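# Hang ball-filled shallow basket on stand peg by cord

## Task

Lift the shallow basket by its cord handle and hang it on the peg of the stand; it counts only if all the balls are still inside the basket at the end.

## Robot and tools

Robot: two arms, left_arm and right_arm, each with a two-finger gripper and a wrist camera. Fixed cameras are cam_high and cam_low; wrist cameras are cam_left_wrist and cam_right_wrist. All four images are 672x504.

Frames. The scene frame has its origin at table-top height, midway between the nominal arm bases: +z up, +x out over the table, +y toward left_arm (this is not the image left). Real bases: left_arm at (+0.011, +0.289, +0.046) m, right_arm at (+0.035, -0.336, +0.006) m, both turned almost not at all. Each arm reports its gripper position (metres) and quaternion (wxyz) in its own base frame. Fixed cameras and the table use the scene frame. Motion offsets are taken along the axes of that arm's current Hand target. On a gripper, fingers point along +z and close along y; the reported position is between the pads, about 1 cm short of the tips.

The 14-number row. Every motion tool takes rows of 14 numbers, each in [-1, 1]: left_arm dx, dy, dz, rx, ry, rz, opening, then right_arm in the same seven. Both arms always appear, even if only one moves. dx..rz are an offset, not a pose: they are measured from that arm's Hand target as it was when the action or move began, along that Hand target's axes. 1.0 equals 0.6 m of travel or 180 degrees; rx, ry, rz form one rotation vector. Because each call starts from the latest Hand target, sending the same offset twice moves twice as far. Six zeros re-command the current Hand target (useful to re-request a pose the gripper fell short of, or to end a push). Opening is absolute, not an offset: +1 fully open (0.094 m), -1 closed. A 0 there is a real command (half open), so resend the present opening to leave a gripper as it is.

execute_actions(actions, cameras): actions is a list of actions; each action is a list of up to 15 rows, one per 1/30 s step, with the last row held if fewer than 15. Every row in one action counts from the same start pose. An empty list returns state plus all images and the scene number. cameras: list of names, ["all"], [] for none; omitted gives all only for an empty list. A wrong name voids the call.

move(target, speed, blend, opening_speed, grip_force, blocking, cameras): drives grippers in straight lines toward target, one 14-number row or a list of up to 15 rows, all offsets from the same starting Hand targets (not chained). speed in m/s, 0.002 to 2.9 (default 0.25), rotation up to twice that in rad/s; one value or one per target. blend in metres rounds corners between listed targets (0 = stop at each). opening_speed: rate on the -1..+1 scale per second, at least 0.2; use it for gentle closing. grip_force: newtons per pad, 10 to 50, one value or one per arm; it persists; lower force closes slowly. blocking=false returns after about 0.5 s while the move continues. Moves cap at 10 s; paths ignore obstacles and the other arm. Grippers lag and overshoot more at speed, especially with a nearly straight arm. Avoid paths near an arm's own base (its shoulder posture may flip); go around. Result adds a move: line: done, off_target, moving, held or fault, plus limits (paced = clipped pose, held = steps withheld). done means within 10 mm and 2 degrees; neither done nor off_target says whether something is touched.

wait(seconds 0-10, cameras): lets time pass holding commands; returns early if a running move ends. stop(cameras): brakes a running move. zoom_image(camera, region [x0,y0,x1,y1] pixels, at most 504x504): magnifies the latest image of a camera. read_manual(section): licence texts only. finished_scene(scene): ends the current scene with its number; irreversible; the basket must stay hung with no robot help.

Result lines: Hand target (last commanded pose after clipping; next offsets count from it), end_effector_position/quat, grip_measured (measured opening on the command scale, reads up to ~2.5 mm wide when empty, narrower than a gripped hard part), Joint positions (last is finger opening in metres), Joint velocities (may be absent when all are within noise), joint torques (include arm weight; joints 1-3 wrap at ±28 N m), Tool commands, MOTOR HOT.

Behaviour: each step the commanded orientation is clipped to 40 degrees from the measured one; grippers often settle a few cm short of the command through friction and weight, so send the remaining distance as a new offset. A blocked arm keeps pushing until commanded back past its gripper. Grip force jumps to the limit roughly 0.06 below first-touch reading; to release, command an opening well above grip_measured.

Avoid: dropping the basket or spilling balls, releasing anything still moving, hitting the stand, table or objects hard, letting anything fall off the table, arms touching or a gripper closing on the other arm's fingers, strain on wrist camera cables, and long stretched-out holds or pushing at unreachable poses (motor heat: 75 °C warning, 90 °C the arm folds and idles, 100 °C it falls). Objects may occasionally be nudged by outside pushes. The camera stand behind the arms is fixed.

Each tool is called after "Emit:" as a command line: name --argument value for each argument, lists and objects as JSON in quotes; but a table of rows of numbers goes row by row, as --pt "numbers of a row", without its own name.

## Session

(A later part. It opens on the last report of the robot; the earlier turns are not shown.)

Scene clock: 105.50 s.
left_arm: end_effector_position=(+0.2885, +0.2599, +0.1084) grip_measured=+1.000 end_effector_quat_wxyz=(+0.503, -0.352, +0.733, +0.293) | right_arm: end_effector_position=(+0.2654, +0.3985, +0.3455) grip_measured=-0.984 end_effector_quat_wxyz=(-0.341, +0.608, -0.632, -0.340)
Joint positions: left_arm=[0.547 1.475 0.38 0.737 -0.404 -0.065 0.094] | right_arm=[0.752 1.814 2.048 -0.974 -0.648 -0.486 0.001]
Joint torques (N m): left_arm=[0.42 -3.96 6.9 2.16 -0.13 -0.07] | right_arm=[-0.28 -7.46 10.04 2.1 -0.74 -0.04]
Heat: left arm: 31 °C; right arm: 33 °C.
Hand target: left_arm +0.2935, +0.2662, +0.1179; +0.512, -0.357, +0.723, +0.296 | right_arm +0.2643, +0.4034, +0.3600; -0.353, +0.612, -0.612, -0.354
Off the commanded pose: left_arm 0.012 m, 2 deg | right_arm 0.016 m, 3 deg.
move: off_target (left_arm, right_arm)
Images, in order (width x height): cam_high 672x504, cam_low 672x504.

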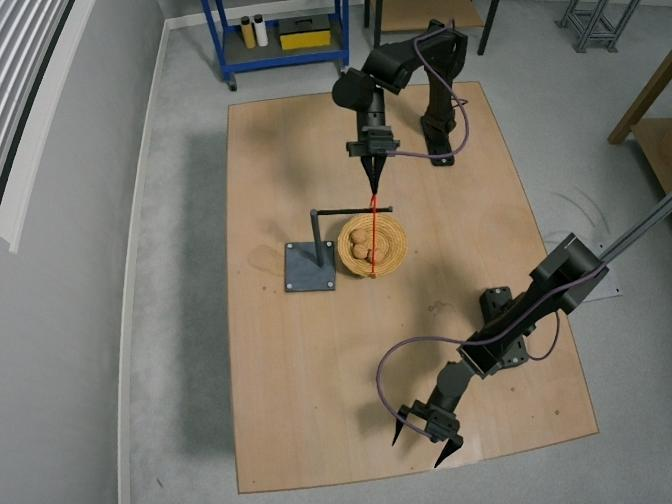

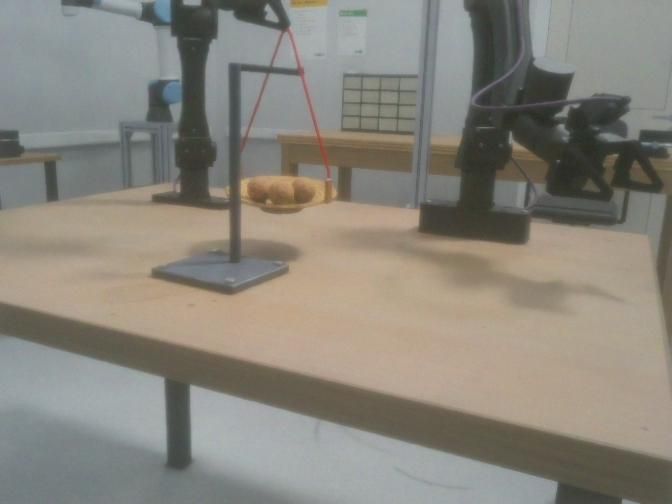

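Emit:
move --target '[0,0,0,0,0,0,1,-0.058,0,-0.033,0,0,0,-1]' --speed 0.05 --cameras '["cam_low","cam_high"]'

Emit:
zoom_image --camera "cam_low" --region '[200, 0, 360, 120]'

Emit:
zoom_image --camera "cam_high" --region '[290, 150, 430, 290]'

Scene clock: 108.93 s.
left_arm: end_effector_position=(+0.2885, +0.2599, +0.1084) grip_measured=+1.000 end_effector_quat_wxyz=(+0.503, -0.352, +0.733, +0.293) | right_arm: end_effector_position=(+0.2662, +0.3996, +0.3896) grip_measured=-0.984 end_effector_quat_wxyz=(-0.344, +0.608, -0.629, -0.340)
Joint positions: left_arm=[0.547 1.475 0.38 0.737 -0.404 -0.065 0.094] | right_arm=[0.752 1.97 2.473 -1.235 -0.65 -0.486 0.001]
Joint torques (N m): left_arm=[0.42 -3.93 6.91 2.18 -0.13 -0.06] | right_arm=[-0.24 -7.77 8.64 2.11 -0.67 -0.04]
Heat: left arm: 31 °C; right arm: 33 °C.
Hand target: left_arm +0.2935, +0.2662, +0.1179; +0.512, -0.357, +0.723, +0.296 | right_arm +0.2644, +0.4037, +0.4001; -0.353, +0.612, -0.612, -0.354
Off the commanded pose: left_arm 0.012 m, 2 deg | right_arm 0.011 m, 3 deg.
move: off_target (left_arm, right_arm)
Images, in order (width x height): cam_high 672x504, cam_low 672x504.

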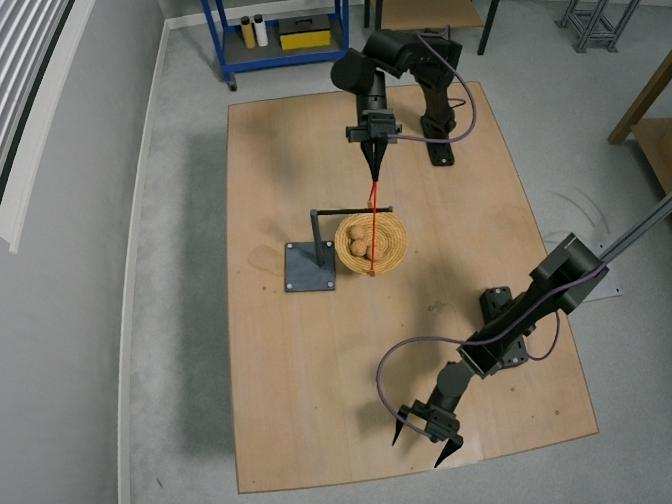

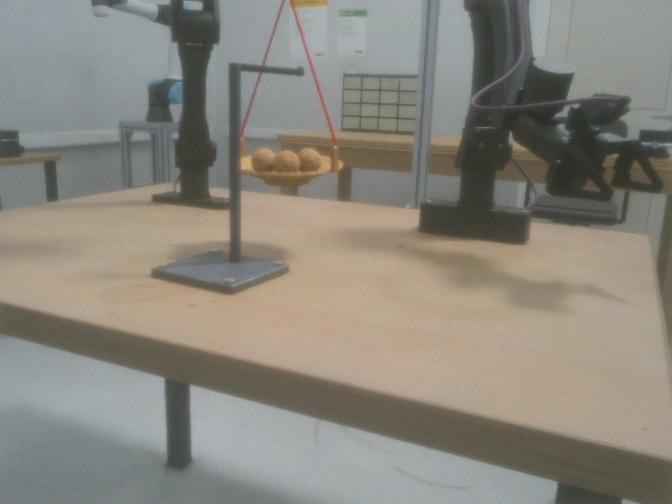

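Scaled by 3.150 from the camera's 672x504 image, which has a finer 960x720 frame.

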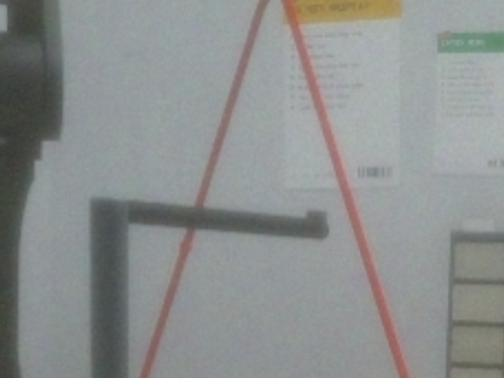

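Scaled by 3.600 from the camera's 672x504 image, which has a finer 960x720 frame.

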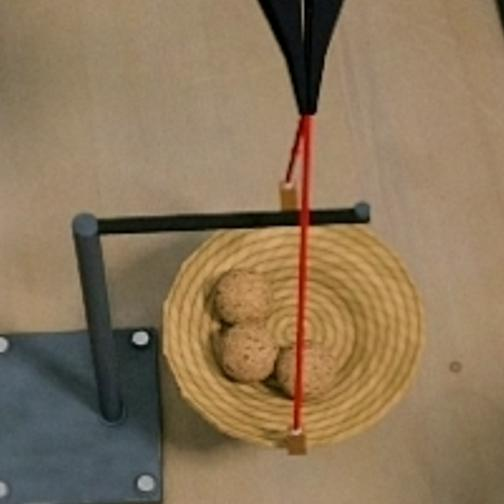

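Emit:
move --target '[0,0,0,0,0,0,1,0.123,0,0.071,0,0,0,-1]' --speed 0.05 --cameras '["cam_low","cam_high"]'

Emit:
zoom_image --camera "cam_low" --region '[200, 0, 360, 120]'

Emit:
zoom_image --camera "cam_high" --region '[290, 150, 430, 290]'

Scene clock: 111.30 s.
left_arm: end_effector_position=(+0.2885, +0.2599, +0.1084) grip_measured=+1.000 end_effector_quat_wxyz=(+0.503, -0.352, +0.733, +0.293) | right_arm: end_effector_position=(+0.2686, +0.4031, +0.2935) grip_measured=-0.984 end_effector_quat_wxyz=(-0.325, +0.611, -0.636, -0.342)
Joint positions: left_arm=[0.547 1.475 0.38 0.737 -0.404 -0.065 0.094] | right_arm=[0.751 1.786 1.812 -0.804 -0.658 -0.496 0.001]
Joint torques (N m): left_arm=[0.44 -3.96 6.9 2.16 -0.13 -0.07] | right_arm=[-0.18 -11.38 5.89 2.45 -0.61 0.02]
Heat: left arm: 31 °C; right arm: 33 °C.
Hand target: left_arm +0.2935, +0.2662, +0.1179; +0.512, -0.357, +0.723, +0.296 | right_arm +0.2642, +0.4037, +0.3148; -0.353, +0.612, -0.612, -0.354
Off the commanded pose: left_arm 0.012 m, 2 deg | right_arm 0.022 m, 4 deg.
move: off_target (left_arm, right_arm)
Images, in order (width x height): cam_high 672x504, cam_low 672x504.

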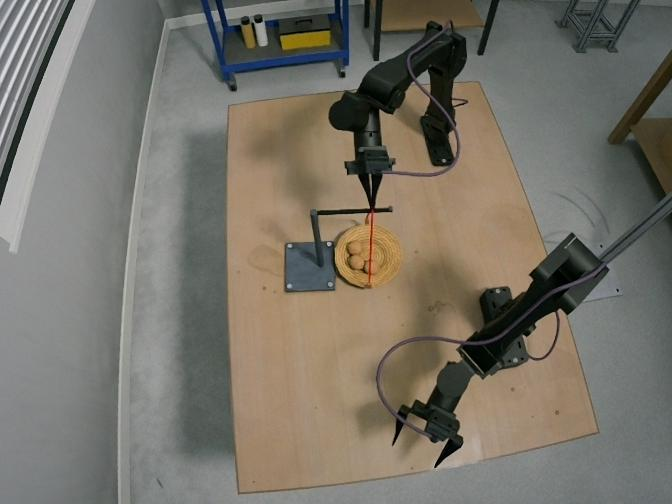

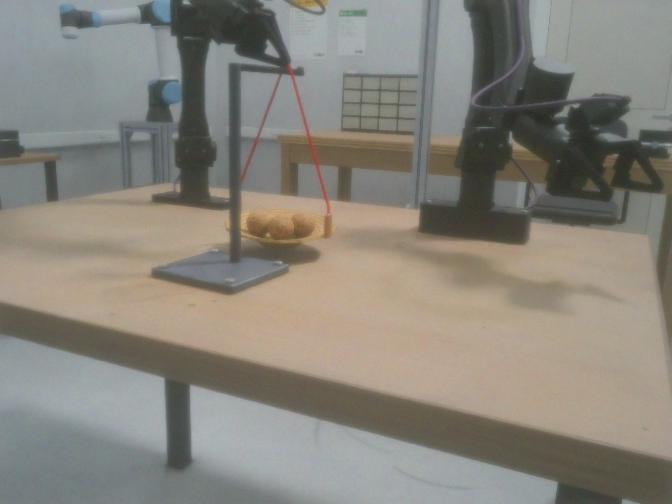

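Scaled by 3.150 from the camera's 672x504 image, which has a finer 960x720 frame.

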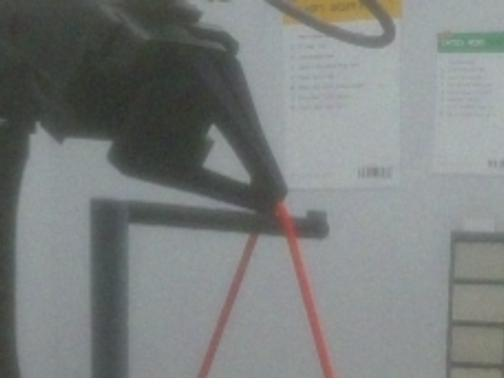

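Scaled by 3.600 from the camera's 672x504 image, which has a finer 960x720 frame.

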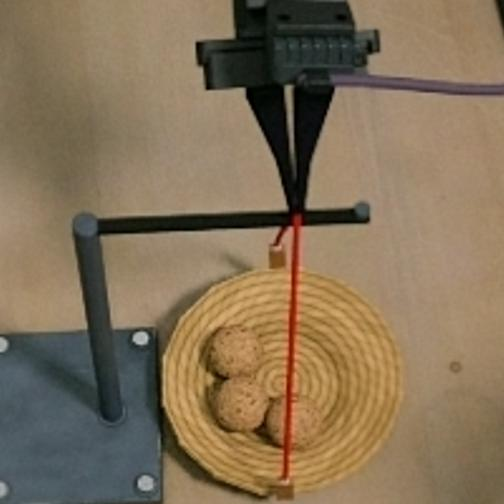

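Emit:
move --target '[0,0,0,0,0,0,1,0.01,0,0.006,0,0,0,-1]' --speed 0.03 --cameras '["cam_low"]'

Emit:
zoom_image --camera "cam_low" --region '[220, 30, 330, 100]'

Scene clock: 112.20 s.
left_arm: end_effector_position=(+0.2885, +0.2599, +0.1084) grip_measured=+1.000 end_effector_quat_wxyz=(+0.503, -0.352, +0.733, +0.293) | right_arm: end_effector_position=(+0.2684, +0.4030, +0.2932) grip_measured=-0.984 end_effector_quat_wxyz=(-0.333, +0.611, -0.630, -0.344)
Joint positions: left_arm=[0.547 1.475 0.38 0.737 -0.404 -0.065 0.094] | right_arm=[0.749 1.771 1.778 -0.765 -0.664 -0.496 0.001]
Joint torques (N m): left_arm=[0.44 -3.93 6.89 2.17 -0.12 -0.07] | right_arm=[0.02 -10.63 5.68 2.42 -0.56 0.04]
Heat: left arm: 31 °C; right arm: 32 °C.
Hand target: left_arm +0.2935, +0.2662, +0.1179; +0.512, -0.357, +0.723, +0.296 | right_arm +0.2641, +0.4039, +0.3080; -0.353, +0.613, -0.612, -0.355
Off the commanded pose: left_arm 0.012 m, 2 deg | right_arm 0.015 m, 3 deg.
move: off_target (left_arm, right_arm)
Images, in order (width x height): cam_low 672x504.

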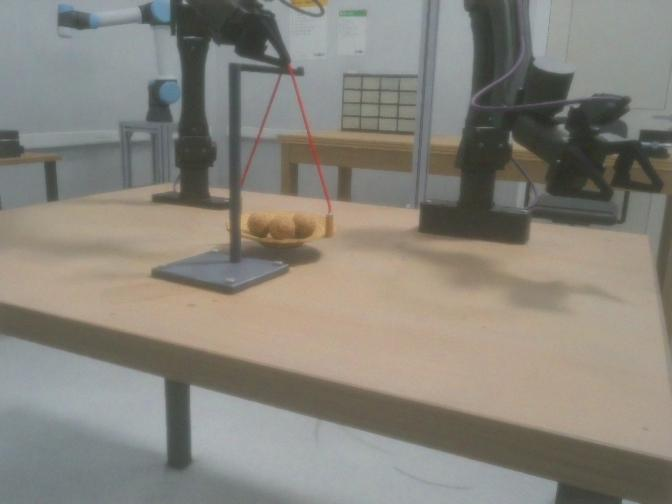

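Scaled by 4.582 from the camera's 672x504 image, which has a finer 960x720 frame.

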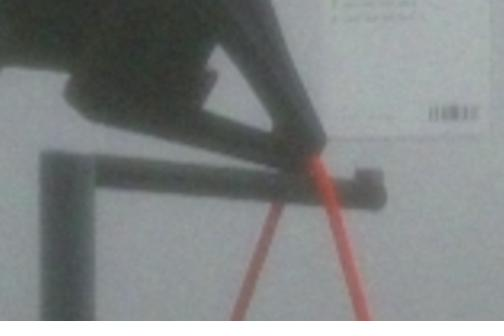

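Emit:
move --target '[0,0,0,0,0,0,1,0,0,0,0,0,0,-0.6]' --opening_speed 0.25 --speed 0.03 --cameras '["cam_low","cam_high"]'

Emit:
zoom_image --camera "cam_low" --region '[220, 30, 330, 100]'

Emit:
zoom_image --camera "cam_high" --region '[290, 150, 430, 290]'

Scene clock: 114.13 s.
left_arm: end_effector_position=(+0.2885, +0.2599, +0.1084) grip_measured=+1.000 end_effector_quat_wxyz=(+0.503, -0.352, +0.733, +0.293) | right_arm: end_effector_position=(+0.2708, +0.4053, +0.2959) grip_measured=-0.601 end_effector_quat_wxyz=(-0.342, +0.612, -0.625, -0.344)
Joint positions: left_arm=[0.547 1.475 0.38 0.737 -0.404 -0.065 0.094] | right_arm=[0.749 1.771 1.775 -0.74 -0.665 -0.496 0.019]
Joint torques (N m): left_arm=[0.42 -3.96 6.9 2.16 -0.12 -0.07] | right_arm=[0.06 -10.65 5.86 2.17 -0.52 0.05]
Heat: left arm: 31 °C; right arm: 32 °C.
Hand target: left_arm +0.2935, +0.2662, +0.1179; +0.512, -0.357, +0.723, +0.296 | right_arm +0.2641, +0.4039, +0.3079; -0.353, +0.613, -0.612, -0.354
Off the commanded pose: left_arm 0.012 m, 2 deg | right_arm 0.014 m, 2 deg.
move: off_target (left_arm, right_arm)
Images, in order (width x height): cam_high 672x504, cam_low 672x504.

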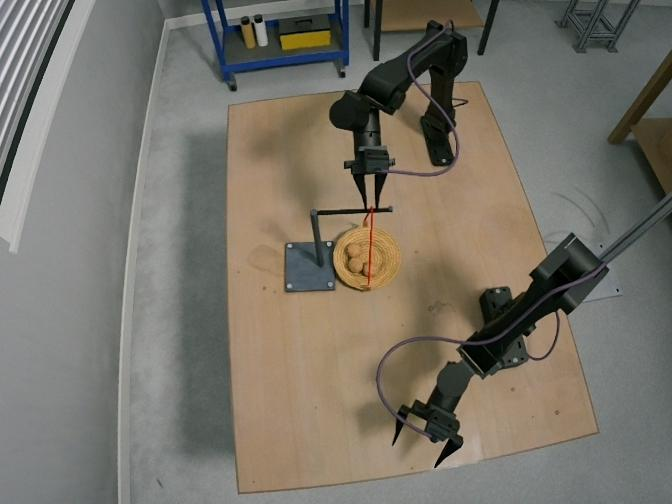

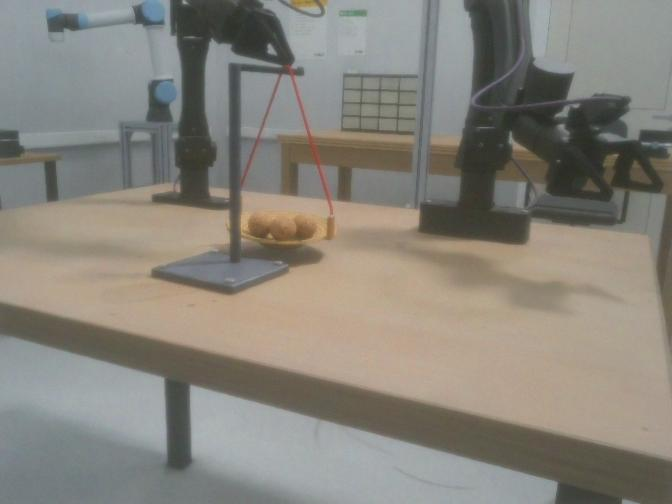

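Scaled by 4.582 from the camera's 672x504 image, which has a finer 960x720 frame.

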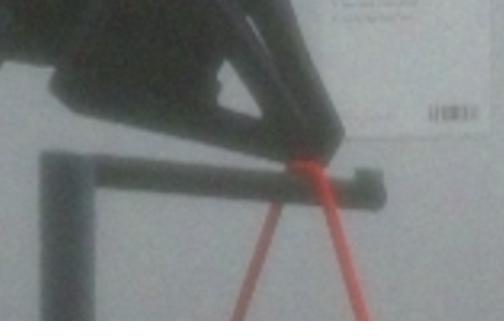

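Scaled by 3.600 from the camera's 672x504 image, which has a finer 960x720 frame.

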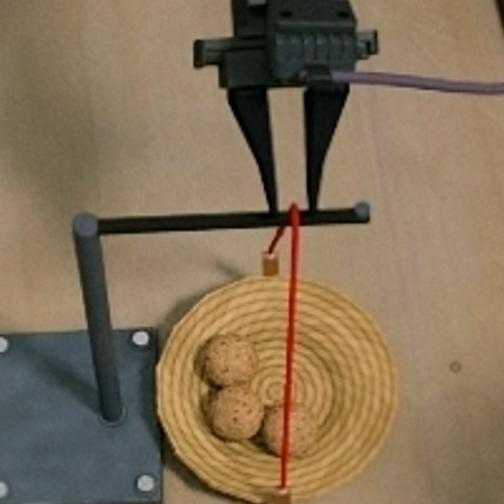

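Emit:
move --pt "0 0 0 0 0 0 1 -0.043 0 -0.04 0 0 0 -0.6" --pt "0 0 0 0 0 0 1 -0.01 0 -0.28 0 0 0 -0.6" --speed 0.1 --blend '[0.015,0]' --cameras '["cam_low","cam_high"]'

Scene clock: 117.03 s.
left_arm: end_effector_position=(+0.2885, +0.2599, +0.1084) grip_measured=+1.000 end_effector_quat_wxyz=(+0.503, -0.352, +0.733, +0.293) | right_arm: end_effector_position=(+0.2704, +0.2599, +0.3889) grip_measured=-0.601 end_effector_quat_wxyz=(-0.351, +0.611, -0.623, -0.340)
Joint positions: left_arm=[0.547 1.475 0.38 0.737 -0.404 -0.065 0.094] | right_arm=[0.375 1.708 2.166 -1.462 -0.904 -0.895 0.019]
Joint torques (N m): left_arm=[0.44 -3.96 6.9 2.17 -0.13 -0.07] | right_arm=[-0.13 -5.89 7.61 1.31 -0.8 -0.09]
Heat: left arm: 32 °C; right arm: 32 °C.
Hand target: left_arm +0.2935, +0.2662, +0.1179; +0.512, -0.357, +0.723, +0.296 | right_arm +0.2645, +0.2613, +0.3970; -0.353, +0.612, -0.612, -0.354
Off the commanded pose: left_arm 0.012 m, 2 deg | right_arm 0.010 m, 2 deg.
move: off_target (left_arm)
Images, in order (width x height): cam_high 672x504, cam_low 672x504.

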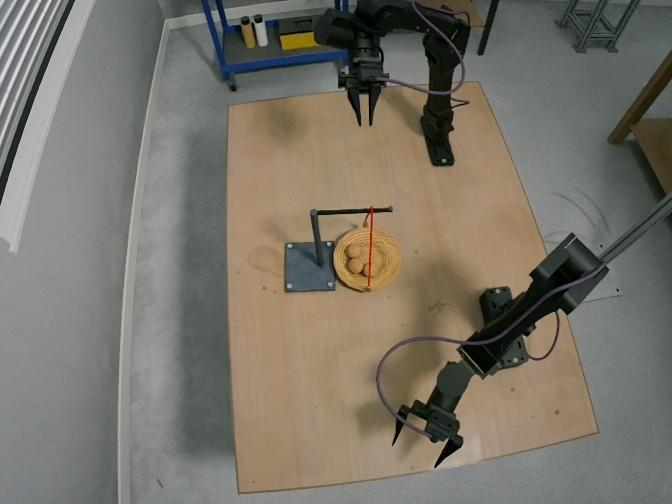

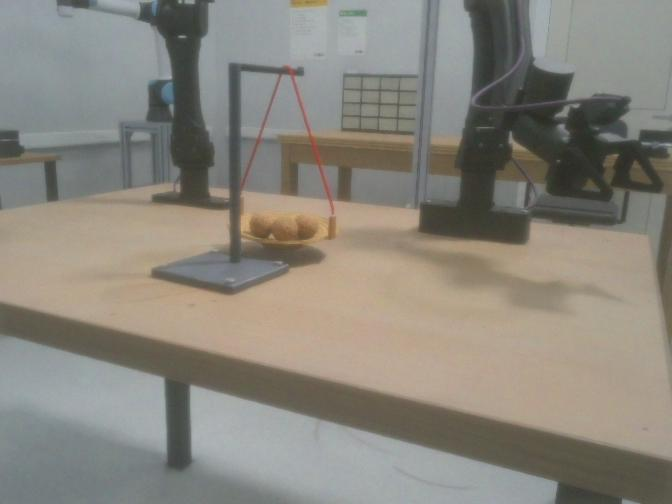

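Emit:
finished_scene --scene 2

The scene is finished: the task was done.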